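# Close the white door from inside so it latches

## Task

From the room's inner side, push the white door shut until its latch catches and keeps it closed. Disturb nothing else and hold nothing at the end. Release the door and back away afterward. The robot must not topple or finish leaning. At the end, both arms, both grippers and the lift must hang free and touch nothing, and the base must not rest against anything movable such as a part, box, cart, lid or drawer, throughout the final second once the scene has settled.

## Robot and tools

ROBOT. The LinearBot has an omnidirectional wheeled base and a column about 1.7 m tall. A carriage rides the column (lift_m, 0 to 1 m) and holds two identical six-joint arms, each with a two-finger gripper. The arm bases sit roughly 0.57 m + lift_m above the floor, and carriage parts hang about 0.15 m beneath them. A hand can reach 0.78 m from its shoulder but only about 0.38 m downward from its arm base. The hand is about 0.16 m long and 0.1 m wide (0.14 m open), and the wrist camera sticks out 0.11 m to one side. Parked arm: joints 1 to 6 = 0, 0.05, 0.05, 1.45, 0, 0; parked, the robot measures about 0.85 m wide by 0.65 m long. Cameras: carriage_camera (forward, tilted about 20 degrees down), left_wrist_camera and right_wrist_camera (looking past the fingertips).

FRAMES. All positions are in metres. Base frame: origin on the floor below the base centre, x forward, y left, z up. left_hand and right_hand are reported in it as the midpoint between the finger pads, with quat_wxyz giving orientation (hand z along the fingers, opening along hand y; a hand pointing straight up with joints 1, 5, 6 at 0 reads (1, 0, 0, 0)). The odometry frame is the base frame at scene start; base_odometry counts wheel rotation only (slip looks like travel), heading in rad, left positive, -3.142 to 3.142. Reported hand positions can be off, usually higher than the real hand, more so at long reach.

move. One action per call, built from "base", "joints", "speeds", "min_time_s"; plus "cameras" and "blocking". "base" holds exactly one key, an offset from where the base last measured itself: translate_m (-2 to 2, forward positive), strafe_m (-2 to 2, left positive) or rotate_rad (-6.3 to 6.3, counter-clockwise positive). "joints" is a single object of absolute targets by name, for either or both arms: lift_m (0 to 1); left_joint1_rad (-2.617 to 3.054, swing about vertical, 0 forward, positive left); left_joint2_rad (0 to 3.141, shoulder: 0 upper arm back and level, 1.57 up, 3.14 forward and level); left_joint3_rad (0 to 3.141, elbow: 0 folded, 3.14 straight); left_joint4_rad (-1.57 to 1.57, wrist pitch, positive lifts fingertips); left_joint5_rad (-1.57 to 1.57, wrist yaw, positive turns fingertips right); left_joint6_rad (-2.094 to 2.094, roll, positive clockwise seen from forearm); left_gripper_m (0 to 0.093, pad gap). The right_ keys match. "speeds" caps this action only: translate_m and strafe_m 0.02 to 0.5 m/s, rotate_rad 0.05 to 1.57 rad/s, lift_m 0.08 to 0.27 m/s (default 0.25). min_time_s (0.1 to 8 s) is the minimum duration of arm and gripper motions; too short a value makes arms fast and can overshoot. blocking true (default) returns when everything has stopped; false returns within about 0.5 s, and later moves replace only the targets they name. cameras: list of names or ["all"]; [] gives none. A move with no action just reports state and all images. Unknown keys make a call invalid; out-of-range values get it refused. Actions time out at 14 s.

Other tools. wait(seconds 0 to 10, cameras) lets time pass, returning early once running moves settle. stop(cameras) brakes all running motions (the base coasts first); braked parts read "stopped" and may still press. zoom_image(camera, region [x0, y0, x1, y1] in pixels from the top-left, at most 504 by 504) enlarges part of the latest image. read_manual(section "licences") gives only licence text. finished_scene(scene, integer 1 to 3) ends the scene irreversibly; make no further calls in that reply after ending scene 1.

RESULTS. The "move" line reads "done" or the worst status. base_status and joint_status per motion: moving, done (base: wheels turned the full amount, even with slip), off_target (resting short and maybe still pushing), contact_stop or time_out (target dropped, holding), stopped, not_followed (a self-collision check withheld the arm's targets; "joint command not followed" appears), limit_stop_at_motor_heat. A refused call, or an uncommanded stop, cancels the remaining move, wait and finished_scene calls of that reply. on_its_own lists what the robot did unasked ("held at" is a target). "pictures" names the image order; "earlier move" shows a non-blocking move's progress. motor_effort is percent of maximum, peak in brackets; if lift effort keeps dropping as the lift descends, a hand is resting on something. Joint torques are in N m per arm joint, biased and noisy. Motor temperatures: per arm, joints then gripper; MOTOR HOT appears at 75 °C, and at 100 °C an OVER-TEMPERATURE FAULT drops that arm for 30 to 60 s or more; resend targets afterward. Gripper readings: about 0.000 to 0.003 when closed empty; to release, command well above the reading.

CAUTIONS. The base's contact check ignores the arms, so a drive can bend an arm into the door and still say done. Reverse about 0.2 m to get free after being stopped. Never drive away while gripping a shut door's handle, and don't repeat a drive after a contact_stop: the robot may pitch forward and fall. Stability is worst with the carriage high, arms extended, pushing, or stopping suddenly. Arms have no contact stop and will keep pushing, then snap to target once free. Keep the two arms from striking or squeezing each other, grippers included. With joint 2 below 0.8 rad, swinging joint 1 outward by 0.5 rad or more can hit the column. Arms held extended heat up even while you think; park them when idle. Avoid slamming the door or hitting fixed things hard. Finish with hands open, off the door, arms and lift in free air.

Each tool is called after "Emit:" as a command line: name --argument value for each argument, lists and objects as JSON in quotes; but a table of rows of numbers goes row by row, as --pt "numbers of a row", without its own name.

## Session

Emit:
move

Scene clock: 0.00 s.
Joint torques (N m): no reading
Motor temperatures (°C): left_arm=[31 34 39 31 28 30 27] | right_arm=[32 35 36 31 30 29 31]
base_odometry: x=+0.000 y=+0.000 heading=+0.000
base_status: not commanded
joint_positions: lift_m=+0.300 left_joint1_rad=-0.003 left_joint2_rad=+0.052 left_joint3_rad=+0.038 left_joint4_rad=+1.430 left_joint5_rad=-0.033 left_joint6_rad=+0.031 left_gripper_m=+0.09396 right_joint1_rad=+0.000 right_joint2_rad=+0.035 right_joint3_rad=+0.040 right_joint4_rad=+1.434 right_joint5_rad=-0.028 right_joint6_rad=-0.032 right_gripper_m=+0.09396
joint_status: not commanded
motor_effort: lift_m=+18 drive_wheels=+1
left_hand: x=+0.2553 y=+0.3028 z=+1.3095 quat_wxyz=(+0.997, -0.015, +0.077, +0.015) (m; base frame)
right_hand: x=+0.2486 y=-0.2923 z=+1.3103 quat_wxyz=(+0.998, -0.015, +0.066, -0.015) (m; base frame)
pictures: carriage_camera, left_wrist_camera, right_wrist_camera
Images, in order (width x height): carriage_camera 672x504, left_wrist_camera 672x504, right_wrist_camera 672x504.

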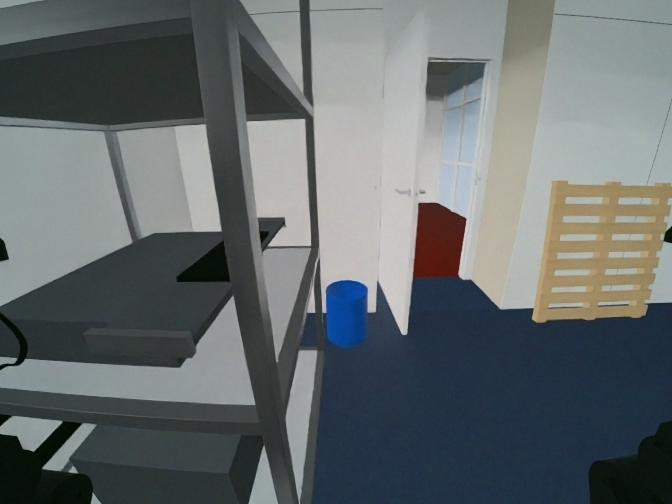

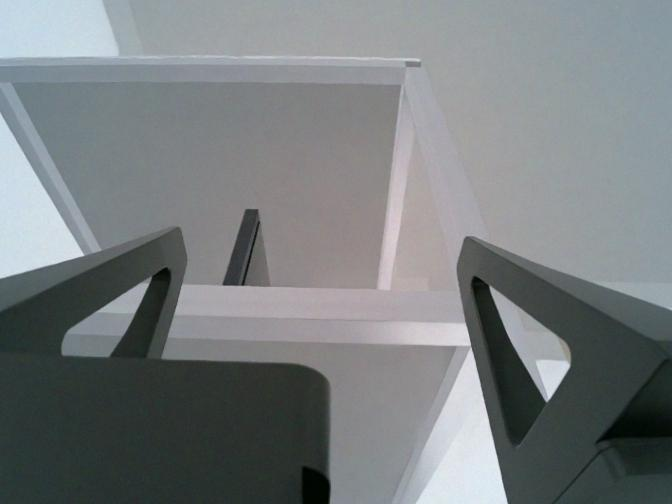

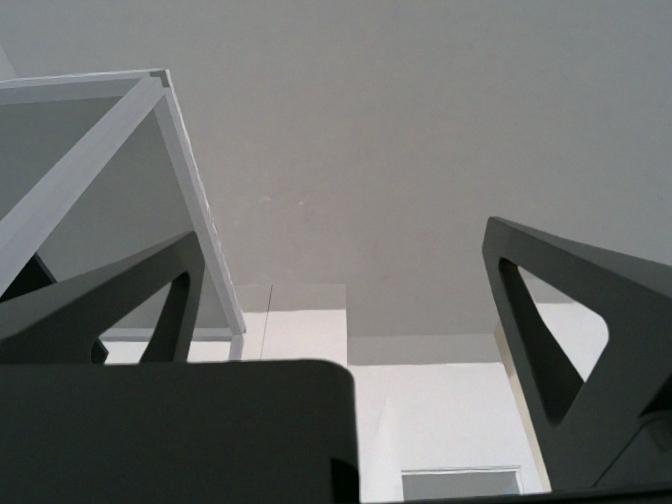

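Emit:
move --base '{"strafe_m": -0.6}' --joints '{"lift_m": 0.0}'

Emit:
move --base '{"translate_m": 0.6}' --joints '{"left_joint2_rad": 2.0, "left_joint3_rad": 1.3, "left_joint4_rad": 0.7, "left_joint1_rad": 0, "left_joint5_rad": 0, "left_joint6_rad": 0, "left_gripper_m": 0}' --min_time_s 2 --cameras '["all"]'

Scene clock: 58.07 s.
Joint torques (N m): left_arm=[-0.23 4.03 5.57 -0.09 0.12 0.06] | right_arm=[-0.2 3.86 5.97 -0.19 -0.04 -0.05]
move: done
base_odometry: x=-0.001 y=-0.600 heading=-0.001
base_status: done
joint_positions: lift_m=+0.000 left_joint1_rad=-0.003 left_joint2_rad=+0.052 left_joint3_rad=+0.038 left_joint4_rad=+1.430 left_joint5_rad=-0.033 left_joint6_rad=+0.031 left_gripper_m=+0.09396 right_joint1_rad=+0.001 right_joint2_rad=+0.035 right_joint3_rad=+0.040 right_joint4_rad=+1.434 right_joint5_rad=-0.028 right_joint6_rad=-0.032 right_gripper_m=+0.09396
joint_status: all done
motor_effort: lift_m=+18(20) drive_wheels=-2(18)
left_hand: x=+0.2553 y=+0.3028 z=+1.0094 quat_wxyz=(+0.997, -0.015, +0.077, +0.015) (m; base frame)
right_hand: x=+0.2486 y=-0.2923 z=+1.0102 quat_wxyz=(+0.998, -0.015, +0.066, -0.015) (m; base frame)
pictures: none

Scene clock: 61.53 s.
Joint torques (N m): left_arm=[-0.05 -11.33 8.91 1.91 0.29 -0.09] | right_arm=[-0.18 3.9 6.02 -0.2 -0.08 -0.04]
move: done
base_odometry: x=+0.599 y=-0.601 heading=-0.001
base_status: done
joint_positions: lift_m=+0.000 left_joint1_rad=-0.003 left_joint2_rad=+1.994 left_joint3_rad=+1.273 left_joint4_rad=+0.705 left_joint5_rad=-0.015 left_joint6_rad=+0.012 left_gripper_m=+0.00067 right_joint1_rad=+0.001 right_joint2_rad=+0.035 right_joint3_rad=+0.040 right_joint4_rad=+1.433 right_joint5_rad=-0.028 right_joint6_rad=-0.032 right_gripper_m=+0.09396
joint_status: all done
motor_effort: lift_m=+18(19) drive_wheels=-2(15)
left_hand: x=+0.8152 y=+0.2981 z=+0.8140 quat_wxyz=(+0.701, +0.000, +0.713, +0.009) (m; base frame)
right_hand: x=+0.2488 y=-0.2923 z=+1.0103 quat_wxyz=(+0.998, -0.015, +0.066, -0.015) (m; base frame)
pictures: carriage_camera, left_wrist_camera, right_wrist_camera
Images, in order (width x height): carriage_camera 672x504, left_wrist_camera 672x504, right_wrist_camera 672x504.

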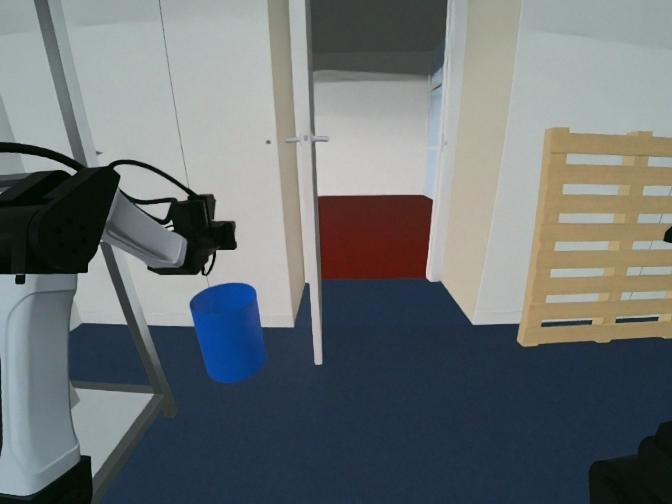

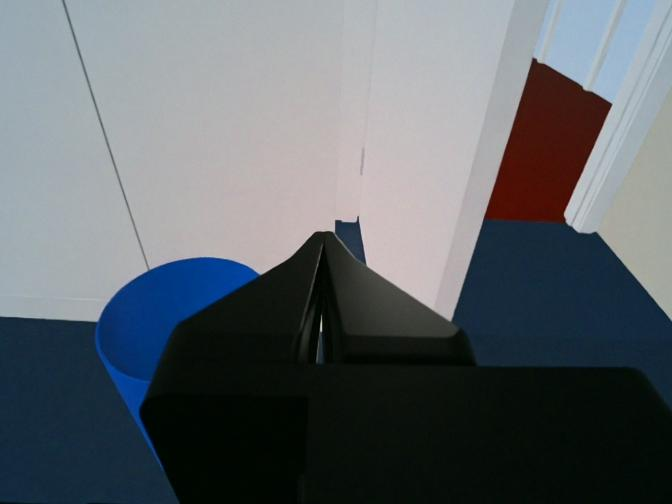

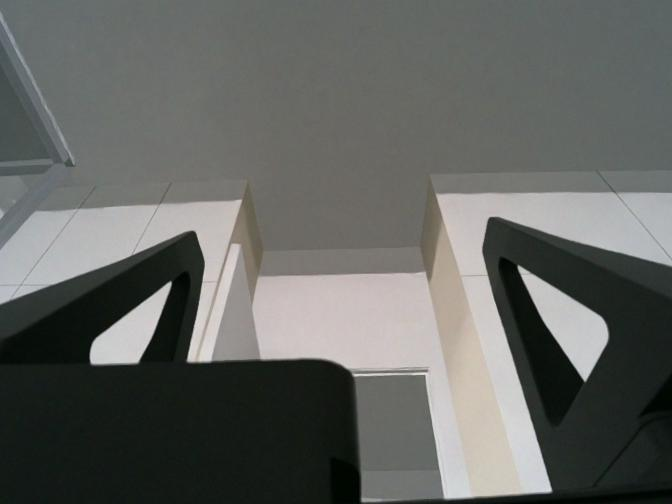

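Emit:
move --base '{"strafe_m": 0.15}' --joints '{"left_joint2_rad": 0.05, "left_joint3_rad": 0.05, "left_joint4_rad": 1.45}' --min_time_s 1.5

Emit:
move --base '{"translate_m": 0.1}' --joints '{"right_joint1_rad": 0.6, "right_joint2_rad": 2.4, "right_joint3_rad": 1.9, "right_joint4_rad": 0.5, "right_joint5_rad": 0, "right_joint6_rad": 0, "right_gripper_m": 0}' --min_time_s 2 --cameras '["all"]'

Scene clock: 107.23 s.
Joint torques (N m): left_arm=[0.18 3.22 4.56 0.06 0.21 -0.06] | right_arm=[-0.05 3.88 5.98 -0.2 -0.06 -0.03]
Motor temperatures (°C): left_arm=[31 43 49 36 28 30 28] | right_arm=[31 37 37 30 30 29 31]
move: done
base_odometry: x=+0.600 y=-0.451 heading=-0.001
base_status: done
joint_positions: lift_m=+0.000 left_joint1_rad=-0.004 left_joint2_rad=+0.057 left_joint3_rad=+0.057 left_joint4_rad=+1.434 left_joint5_rad=-0.011 left_joint6_rad=+0.012 left_gripper_m=+0.00067 right_joint1_rad=+0.000 right_joint2_rad=+0.035 right_joint3_rad=+0.040 right_joint4_rad=+1.433 right_joint5_rad=-0.028 right_joint6_rad=-0.032 right_gripper_m=+0.09396
joint_status: all done
motor_effort: lift_m=+18(18) drive_wheels=+1(12)
left_hand: x=+0.2502 y=+0.2989 z=+1.0149 quat_wxyz=(+0.998, -0.005, +0.068, +0.004) (m; base frame)
right_hand: x=+0.2488 y=-0.2923 z=+1.0103 quat_wxyz=(+0.998, -0.015, +0.066, -0.015) (m; base frame)
pictures: none

Scene clock: 109.70 s.
Joint torques (N m): left_arm=[0.18 3.21 4.63 -0.03 0.26 -0.06] | right_arm=[0.25 -13.38 10.5 2.2 0.08 0.04]
move: done
base_odometry: x=+0.700 y=-0.451 heading=-0.001
base_status: done
joint_positions: lift_m=+0.000 left_joint1_rad=-0.004 left_joint2_rad=+0.057 left_joint3_rad=+0.056 left_joint4_rad=+1.441 left_joint5_rad=-0.011 left_joint6_rad=+0.012 left_gripper_m=+0.00067 right_joint1_rad=+0.596 right_joint2_rad=+2.389 right_joint3_rad=+1.873 right_joint4_rad=+0.505 right_joint5_rad=-0.013 right_joint6_rad=-0.009 right_gripper_m=+0.00010
joint_status: all done
motor_effort: lift_m=+18(18) drive_wheels=-2(12)
left_hand: x=+0.2488 y=+0.2989 z=+1.0149 quat_wxyz=(+0.998, -0.005, +0.065, +0.004) (m; base frame)
right_hand: x=+0.7958 y=+0.0998 z=+0.8034 quat_wxyz=(+0.672, -0.216, +0.677, +0.208) (m; base frame)
pictures: carriage_camera, left_wrist_camera, right_wrist_camera
Images, in order (width x height): carriage_camera 672x504, left_wrist_camera 672x504, right_wrist_camera 672x504.

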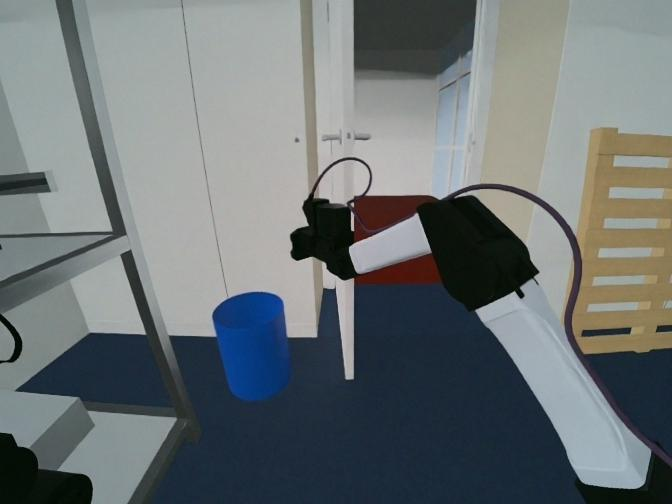

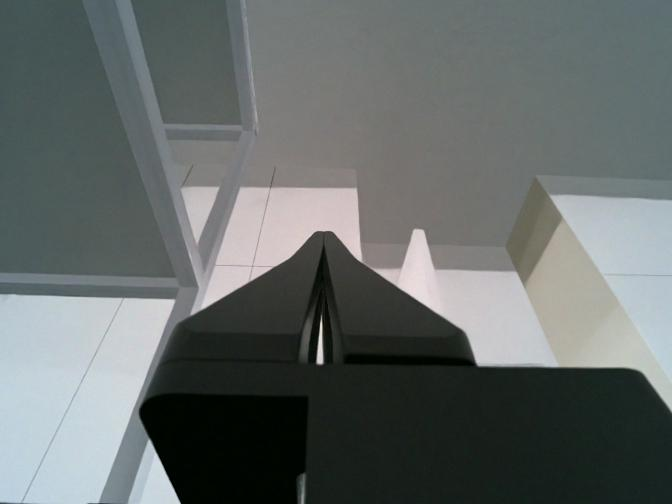

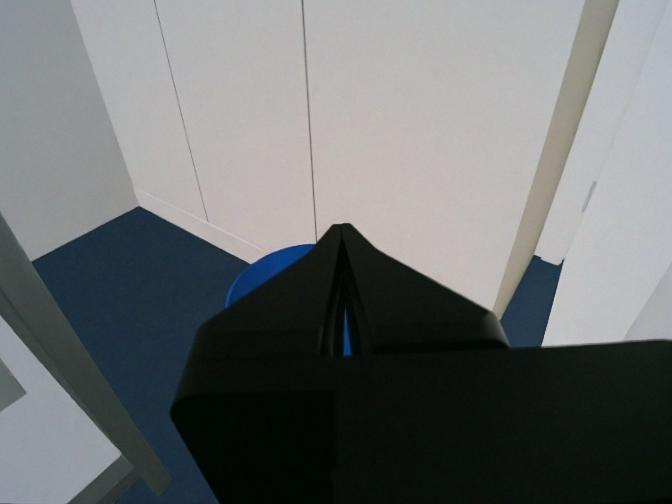

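Emit:
move --base '{"strafe_m": 0.06}' --joints '{"right_joint1_rad": 0.8, "right_joint5_rad": 0.8}' --min_time_s 1

Emit:
move --base '{"translate_m": 0.46}' --speeds '{"translate_m": 0.3}' --cameras '["all"]'

Scene clock: 122.37 s.
Joint torques (N m): left_arm=[0.16 3.21 4.55 -0.05 0.24 -0.03] | right_arm=[-0.06 -13.23 10.3 1.96 0.07 0.05]
Motor temperatures (°C): left_arm=[31 40 46 34 28 30 28] | right_arm=[31 43 40 34 30 29 31]
move: done
base_odometry: x=+0.700 y=-0.391 heading=-0.001
base_status: done
joint_positions: lift_m=+0.000 left_joint1_rad=-0.003 left_joint2_rad=+0.057 left_joint3_rad=+0.056 left_joint4_rad=+1.442 left_joint5_rad=-0.011 left_joint6_rad=+0.012 left_gripper_m=+0.00067 right_joint1_rad=+0.799 right_joint2_rad=+2.389 right_joint3_rad=+1.873 right_joint4_rad=+0.505 right_joint5_rad=+0.786 right_joint6_rad=-0.008 right_gripper_m=+0.00010
joint_status: all done
motor_effort: lift_m=+18(18) drive_wheels=+3(10)
left_hand: x=+0.2487 y=+0.2989 z=+1.0149 quat_wxyz=(+0.998, -0.005, +0.065, +0.004) (m; base frame)
right_hand: x=+0.7583 y=+0.0846 z=+0.8040 quat_wxyz=(+0.704, -0.010, +0.710, -0.001) (m; base frame)
pictures: none

Scene clock: 125.40 s.
Joint torques (N m): left_arm=[0.06 3.29 4.74 0.01 0.24 -0.09] | right_arm=[0.05 -13.11 10.35 1.97 0.05 0.06]
move: done
base_odometry: x=+1.160 y=-0.391 heading=-0.001
base_status: done
joint_positions: lift_m=+0.000 left_joint1_rad=-0.003 left_joint2_rad=+0.057 left_joint3_rad=+0.056 left_joint4_rad=+1.443 left_joint5_rad=-0.011 left_joint6_rad=+0.012 left_gripper_m=+0.00067 right_joint1_rad=+0.799 right_joint2_rad=+2.389 right_joint3_rad=+1.873 right_joint4_rad=+0.505 right_joint5_rad=+0.789 right_joint6_rad=-0.008 right_gripper_m=+0.00010
joint_status: not commanded
motor_effort: lift_m=+18(18) drive_wheels=-2(14)
left_hand: x=+0.2484 y=+0.2989 z=+1.0150 quat_wxyz=(+0.998, -0.005, +0.064, +0.004) (m; base frame)
right_hand: x=+0.7585 y=+0.0838 z=+0.8039 quat_wxyz=(+0.704, -0.009, +0.710, -0.002) (m; base frame)
pictures: carriage_camera, left_wrist_camera, right_wrist_camera
Images, in order (width x height): carriage_camera 672x504, left_wrist_camera 672x504, right_wrist_camera 672x504.

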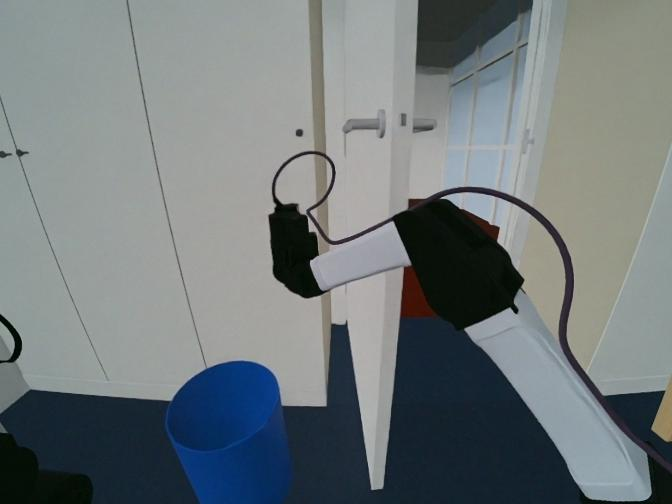

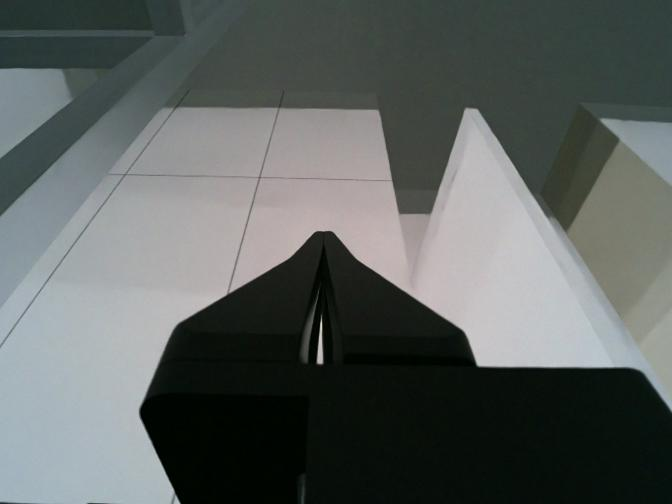

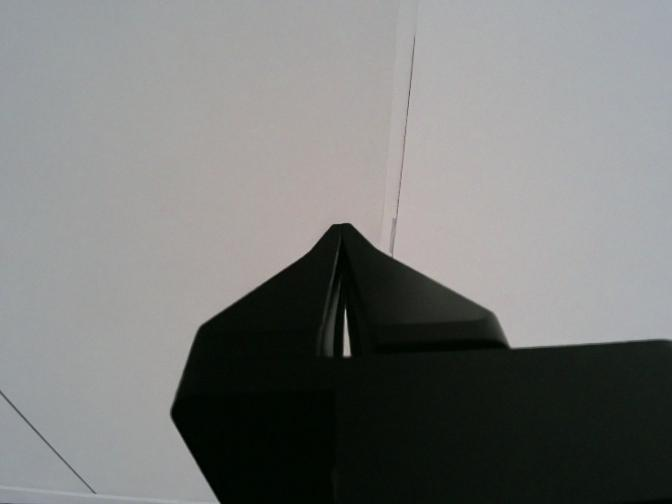

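Emit:
move --base '{"strafe_m": -0.5}' --speeds '{"strafe_m": 0.15}' --cameras '["carriage_camera", "right_wrist_camera"]'

Scene clock: 133.43 s.
Joint torques (N m): left_arm=[0.08 3.21 4.56 -0.04 0.26 -0.06] | right_arm=[-0.32 -13.14 9.77 1.95 0.05 -0.07]
move: done
base_odometry: x=+1.160 y=-0.891 heading=-0.001
base_status: done
joint_positions: lift_m=+0.000 left_joint1_rad=-0.003 left_joint2_rad=+0.057 left_joint3_rad=+0.056 left_joint4_rad=+1.443 left_joint5_rad=-0.010 left_joint6_rad=+0.012 left_gripper_m=+0.00067 right_joint1_rad=+0.803 right_joint2_rad=+2.389 right_joint3_rad=+1.878 right_joint4_rad=+0.506 right_joint5_rad=+0.789 right_joint6_rad=+0.003 right_gripper_m=+0.00010
joint_status: not commanded
motor_effort: lift_m=+18(18) drive_wheels=+1(13)
left_hand: x=+0.2484 y=+0.2989 z=+1.0150 quat_wxyz=(+0.998, -0.005, +0.064, +0.005) (m; base frame)
right_hand: x=+0.7571 y=+0.0864 z=+0.8063 quat_wxyz=(+0.706, -0.005, +0.708, +0.005) (m; base frame)
pictures: carriage_camera, right_wrist_camera
Images, in order (width x height): carriage_camera 672x504, right_wrist_camera 672x504.

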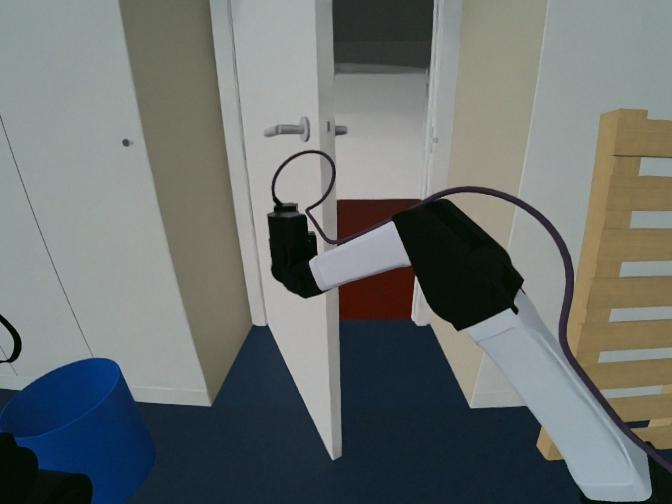

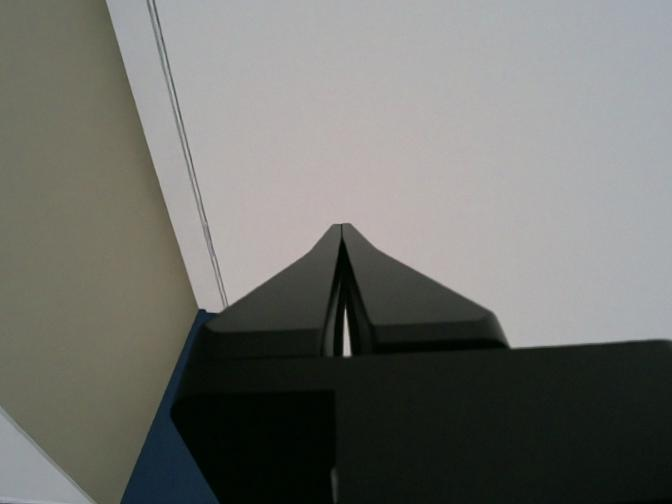

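Emit:
move --base '{"translate_m": 0.35}' --speeds '{"translate_m": 0.15}'

Emit:
move --joints '{"right_joint1_rad": 0.1, "right_joint5_rad": 0.1}' --min_time_s 3 --cameras '["carriage_camera", "right_wrist_camera"]'

Scene clock: 140.60 s.
Joint torques (N m): left_arm=[0.13 3.14 4.66 0.03 0.22 -0.08] | right_arm=[-0.49 -13.24 9.77 1.96 0.08 -0.07]
Motor temperatures (°C): left_arm=[31 38 45 33 28 30 28] | right_arm=[31 49 42 35 30 29 31]
move: done
base_odometry: x=+1.510 y=-0.891 heading=-0.001
base_status: done
joint_positions: lift_m=+0.000 left_joint1_rad=-0.003 left_joint2_rad=+0.057 left_joint3_rad=+0.056 left_joint4_rad=+1.443 left_joint5_rad=-0.010 left_joint6_rad=+0.012 left_gripper_m=+0.00067 right_joint1_rad=+0.803 right_joint2_rad=+2.389 right_joint3_rad=+1.878 right_joint4_rad=+0.505 right_joint5_rad=+0.787 right_joint6_rad=+0.002 right_gripper_m=+0.00010
joint_status: not commanded
motor_effort: lift_m=+18(18) drive_wheels=-1(14)
left_hand: x=+0.2482 y=+0.2989 z=+1.0150 quat_wxyz=(+0.998, -0.005, +0.064, +0.005) (m; base frame)
right_hand: x=+0.7570 y=+0.0868 z=+0.8062 quat_wxyz=(+0.706, -0.006, +0.708, +0.005) (m; base frame)
pictures: none

Scene clock: 143.90 s.
Joint torques (N m): left_arm=[0.06 3.28 4.6 -0.03 0.22 -0.08] | right_arm=[-0.73 -13.38 10.03 2.19 -0.14 -0.06]
move: done
base_odometry: x=+1.510 y=-0.891 heading=-0.001
base_status: not commanded
joint_positions: lift_m=+0.000 left_joint1_rad=-0.003 left_joint2_rad=+0.057 left_joint3_rad=+0.056 left_joint4_rad=+1.443 left_joint5_rad=-0.010 left_joint6_rad=+0.012 left_gripper_m=+0.00067 right_joint1_rad=+0.106 right_joint2_rad=+2.389 right_joint3_rad=+1.878 right_joint4_rad=+0.505 right_joint5_rad=+0.114 right_joint6_rad=+0.002 right_gripper_m=+0.00009
joint_status: all done
motor_effort: lift_m=+18(18) drive_wheels=+0(5)
left_hand: x=+0.2482 y=+0.2989 z=+1.0150 quat_wxyz=(+0.998, -0.005, +0.064, +0.005) (m; base frame)
right_hand: x=+0.9159 y=-0.2428 z=+0.8060 quat_wxyz=(+0.705, +0.003, +0.709, -0.002) (m; base frame)
pictures: carriage_camera, right_wrist_camera
Images, in order (width x height): carriage_camera 672x504, right_wrist_camera 672x504.

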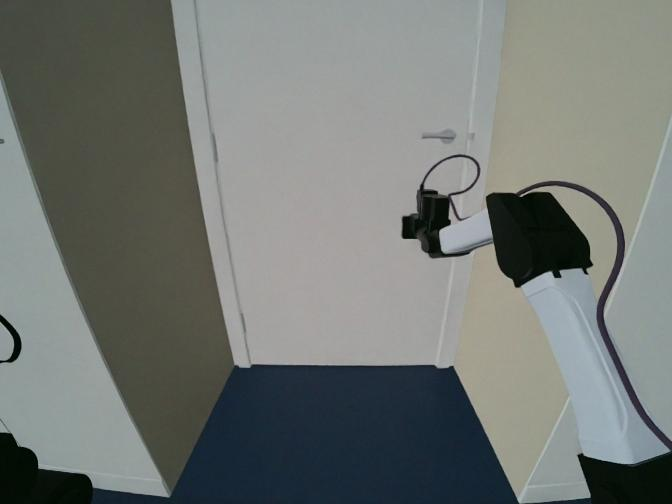

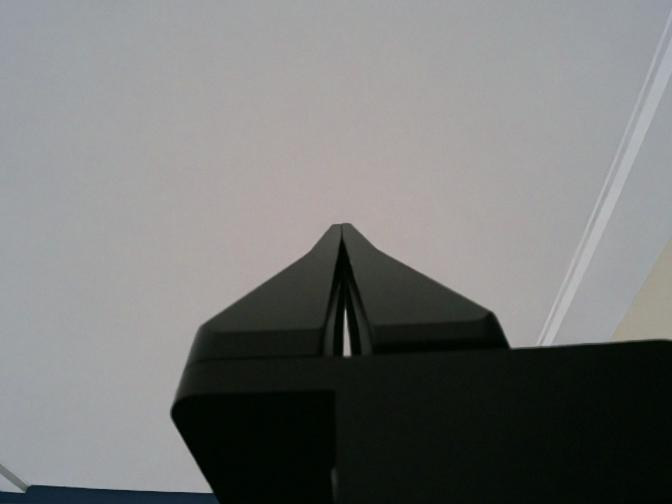

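Emit:
move --base '{"translate_m": 0.32}' --speeds '{"translate_m": 0.08}' --cameras '["carriage_camera", "right_wrist_camera"]'

Scene clock: 152.53 s.
Joint torques (N m): left_arm=[0.17 3.4 4.75 -0.1 0.14 -0.09] | right_arm=[-7.05 -0.46 13.45 7.73 -1.33 -0.69]
Motor temperatures (°C): left_arm=[31 37 44 33 28 30 28] | right_arm=[32 51 43 44 30 29 31]
move: done
base_odometry: x=+1.829 y=-0.892 heading=-0.001
base_status: done
joint_positions: lift_m=+0.000 left_joint1_rad=-0.003 left_joint2_rad=+0.054 left_joint3_rad=+0.054 left_joint4_rad=+1.450 left_joint5_rad=-0.008 left_joint6_rad=+0.012 left_gripper_m=+0.00067 right_joint1_rad=+0.174 right_joint2_rad=+2.254 right_joint3_rad=+1.839 right_joint4_rad=-0.392 right_joint5_rad=+0.247 right_joint6_rad=+0.057 right_gripper_m=+0.00008
joint_status: not commanded
motor_effort: lift_m=+17(18) drive_wheels=+16(30)
left_hand: x=+0.2465 y=+0.2985 z=+1.0147 quat_wxyz=(+0.998, -0.004, +0.060, +0.005) (m; base frame)
right_hand: x=+0.8164 y=-0.2345 z=+0.6800 quat_wxyz=(+0.381, -0.008, +0.922, -0.071) (m; base frame)
pictures: carriage_camera, right_wrist_camera
Images, in order (width x height): carriage_camera 672x504, right_wrist_camera 672x504.

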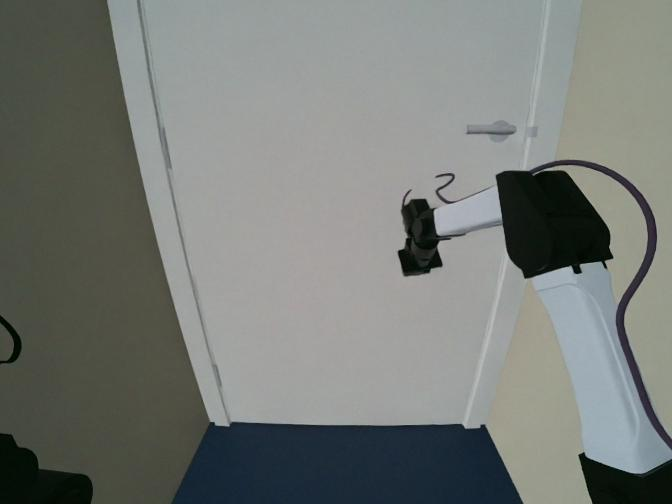

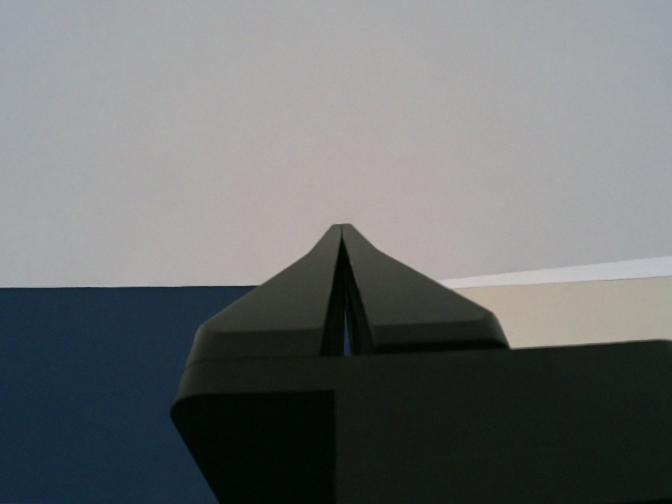

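Emit:
move --base '{"translate_m": -0.3}' --speeds '{"translate_m": 0.15}' --cameras '["carriage_camera", "right_wrist_camera"]'

Emit:
zoom_image --camera "carriage_camera" --region '[380, 20, 560, 380]'

Scene clock: 161.73 s.
Joint torques (N m): left_arm=[0.16 3.47 4.98 -0.11 0.22 -0.07] | right_arm=[-0.25 -17.14 9.43 2.34 0.04 -0.14]
Motor temperatures (°C): left_arm=[31 37 43 33 28 30 28] | right_arm=[32 51 45 70 31 29 31]
move: done
base_odometry: x=+1.529 y=-0.892 heading=-0.002
base_status: done
joint_positions: lift_m=+0.000 left_joint1_rad=-0.003 left_joint2_rad=+0.054 left_joint3_rad=+0.053 left_joint4_rad=+1.450 left_joint5_rad=-0.008 left_joint6_rad=+0.012 left_gripper_m=+0.00067 right_joint1_rad=+0.101 right_joint2_rad=+2.430 right_joint3_rad=+1.883 right_joint4_rad=+0.491 right_joint5_rad=+0.089 right_joint6_rad=+0.008 right_gripper_m=+0.00008
joint_status: not commanded
motor_effort: lift_m=+18(18) drive_wheels=-1(18)
left_hand: x=+0.2467 y=+0.2985 z=+1.0144 quat_wxyz=(+0.998, -0.004, +0.061, +0.005) (m; base frame)
right_hand: x=+0.9204 y=-0.2409 z=+0.7761 quat_wxyz=(+0.687, -0.004, +0.727, +0.005) (m; base frame)
pictures: carriage_camera, right_wrist_camera
Images, in order (width x height): carriage_camera 672x504, right_wrist_camera 672x504.

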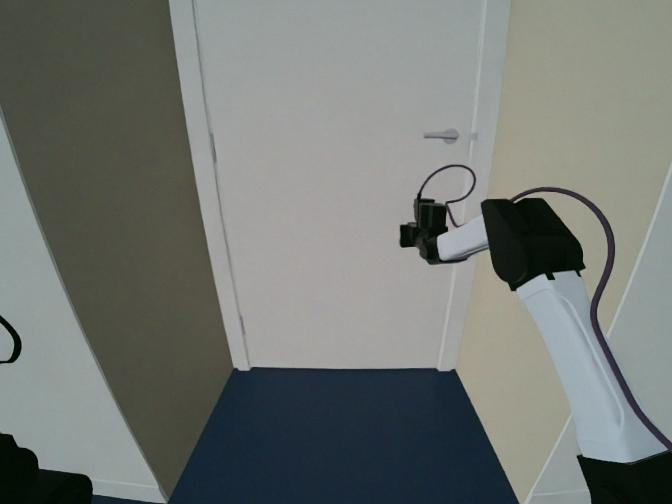

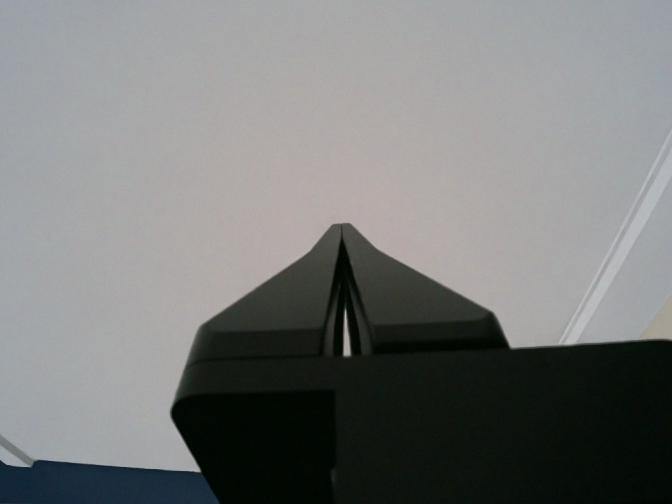

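Scaled by 1.400 from the camera's 672x504 image, which has a finer 960x720 frame.

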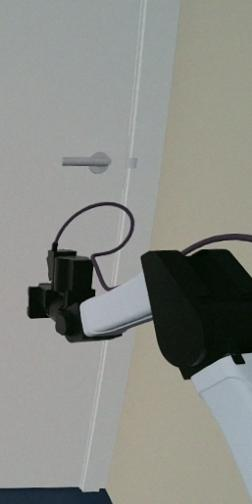

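Emit:
move --base '{"translate_m": -0.4}' --cameras '["carriage_camera"]'

Emit:
move --joints '{"right_joint1_rad": 0, "right_joint2_rad": 0.05, "right_joint3_rad": 0.05, "right_joint4_rad": 1.45, "right_joint5_rad": 0}' --min_time_s 1.5 --cameras '["carriage_camera"]'

Emit:
zoom_image --camera "carriage_camera" --region '[200, 0, 500, 400]'

Scene clock: 175.13 s.
Joint torques (N m): left_arm=[0.08 3.36 4.78 -0.13 0.19 -0.11] | right_arm=[-0.36 -17.14 9.51 2.31 0.04 -0.15]
Motor temperatures (°C): left_arm=[31 37 43 32 28 30 28] | right_arm=[32 62 46 57 30 29 31]
move: done
base_odometry: x=+1.129 y=-0.891 heading=-0.002
base_status: done
joint_positions: lift_m=+0.000 left_joint1_rad=-0.003 left_joint2_rad=+0.054 left_joint3_rad=+0.053 left_joint4_rad=+1.451 left_joint5_rad=-0.008 left_joint6_rad=+0.012 left_gripper_m=+0.00067 right_joint1_rad=+0.101 right_joint2_rad=+2.430 right_joint3_rad=+1.883 right_joint4_rad=+0.495 right_joint5_rad=+0.089 right_joint6_rad=+0.008 right_gripper_m=+0.00008
joint_status: not commanded
motor_effort: lift_m=+18(18) drive_wheels=+2(14)
left_hand: x=+0.2466 y=+0.2985 z=+1.0144 quat_wxyz=(+0.998, -0.004, +0.061, +0.005) (m; base frame)
right_hand: x=+0.9205 y=-0.2411 z=+0.7773 quat_wxyz=(+0.688, -0.003, +0.725, +0.005) (m; base frame)
pictures: carriage_camera
Images, in order (width x height): carriage_camera 672x504.

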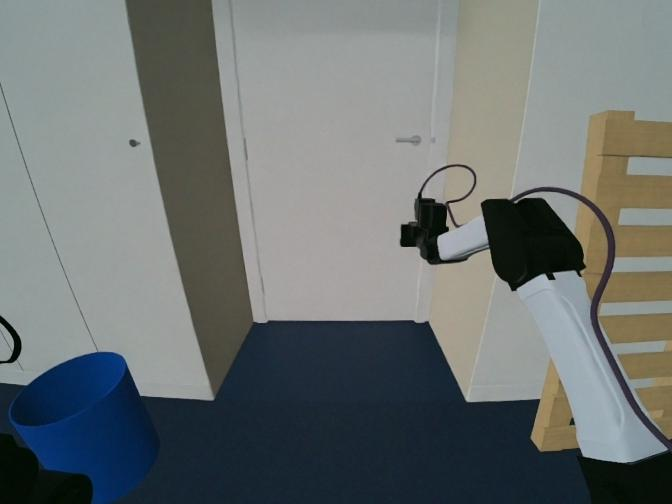

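Scene clock: 177.00 s.
Joint torques (N m): left_arm=[0.25 3.49 4.92 -0.12 0.19 -0.11] | right_arm=[-0.8 2.97 4.96 -0.1 -0.19 -0.12]
Motor temperatures (°C): left_arm=[31 37 43 32 28 30 28] | right_arm=[32 62 45 55 30 29 31]
move: done
base_odometry: x=+1.129 y=-0.891 heading=-0.002
base_status: not commanded
joint_positions: lift_m=+0.000 left_joint1_rad=-0.003 left_joint2_rad=+0.054 left_joint3_rad=+0.053 left_joint4_rad=+1.451 left_joint5_rad=-0.008 left_joint6_rad=+0.012 left_gripper_m=+0.00067 right_joint1_rad=+0.008 right_joint2_rad=+0.059 right_joint3_rad=+0.058 right_joint4_rad=+1.438 right_joint5_rad=+0.013 right_joint6_rad=+0.008 right_gripper_m=+0.00009
joint_status: all done
motor_effort: lift_m=+18(18) drive_wheels=-1(4)
left_hand: x=+0.2466 y=+0.2985 z=+1.0144 quat_wxyz=(+0.998, -0.004, +0.061, +0.005) (m; base frame)
right_hand: x=+0.2495 y=-0.2992 z=+1.0154 quat_wxyz=(+0.998, +0.006, +0.066, +0.007) (m; base frame)
pictures: carriage_camera
Images, in order (width x height): carriage_camera 672x504.

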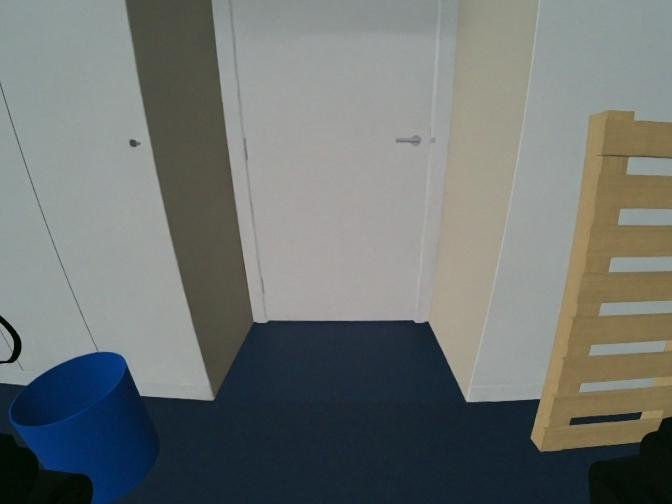

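Scaled by 1.260 from the camera's 672x504 image, which has a finer 960x720 frame.

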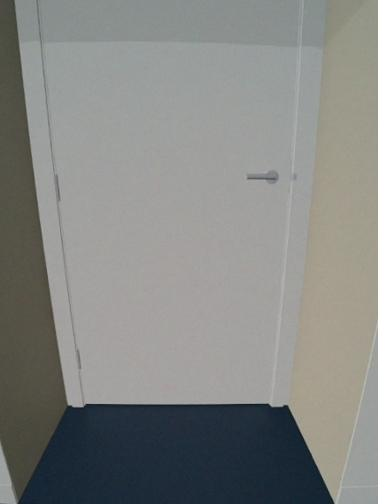

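Emit:
finished_scene --scene 1

The scene is finished: the task was done.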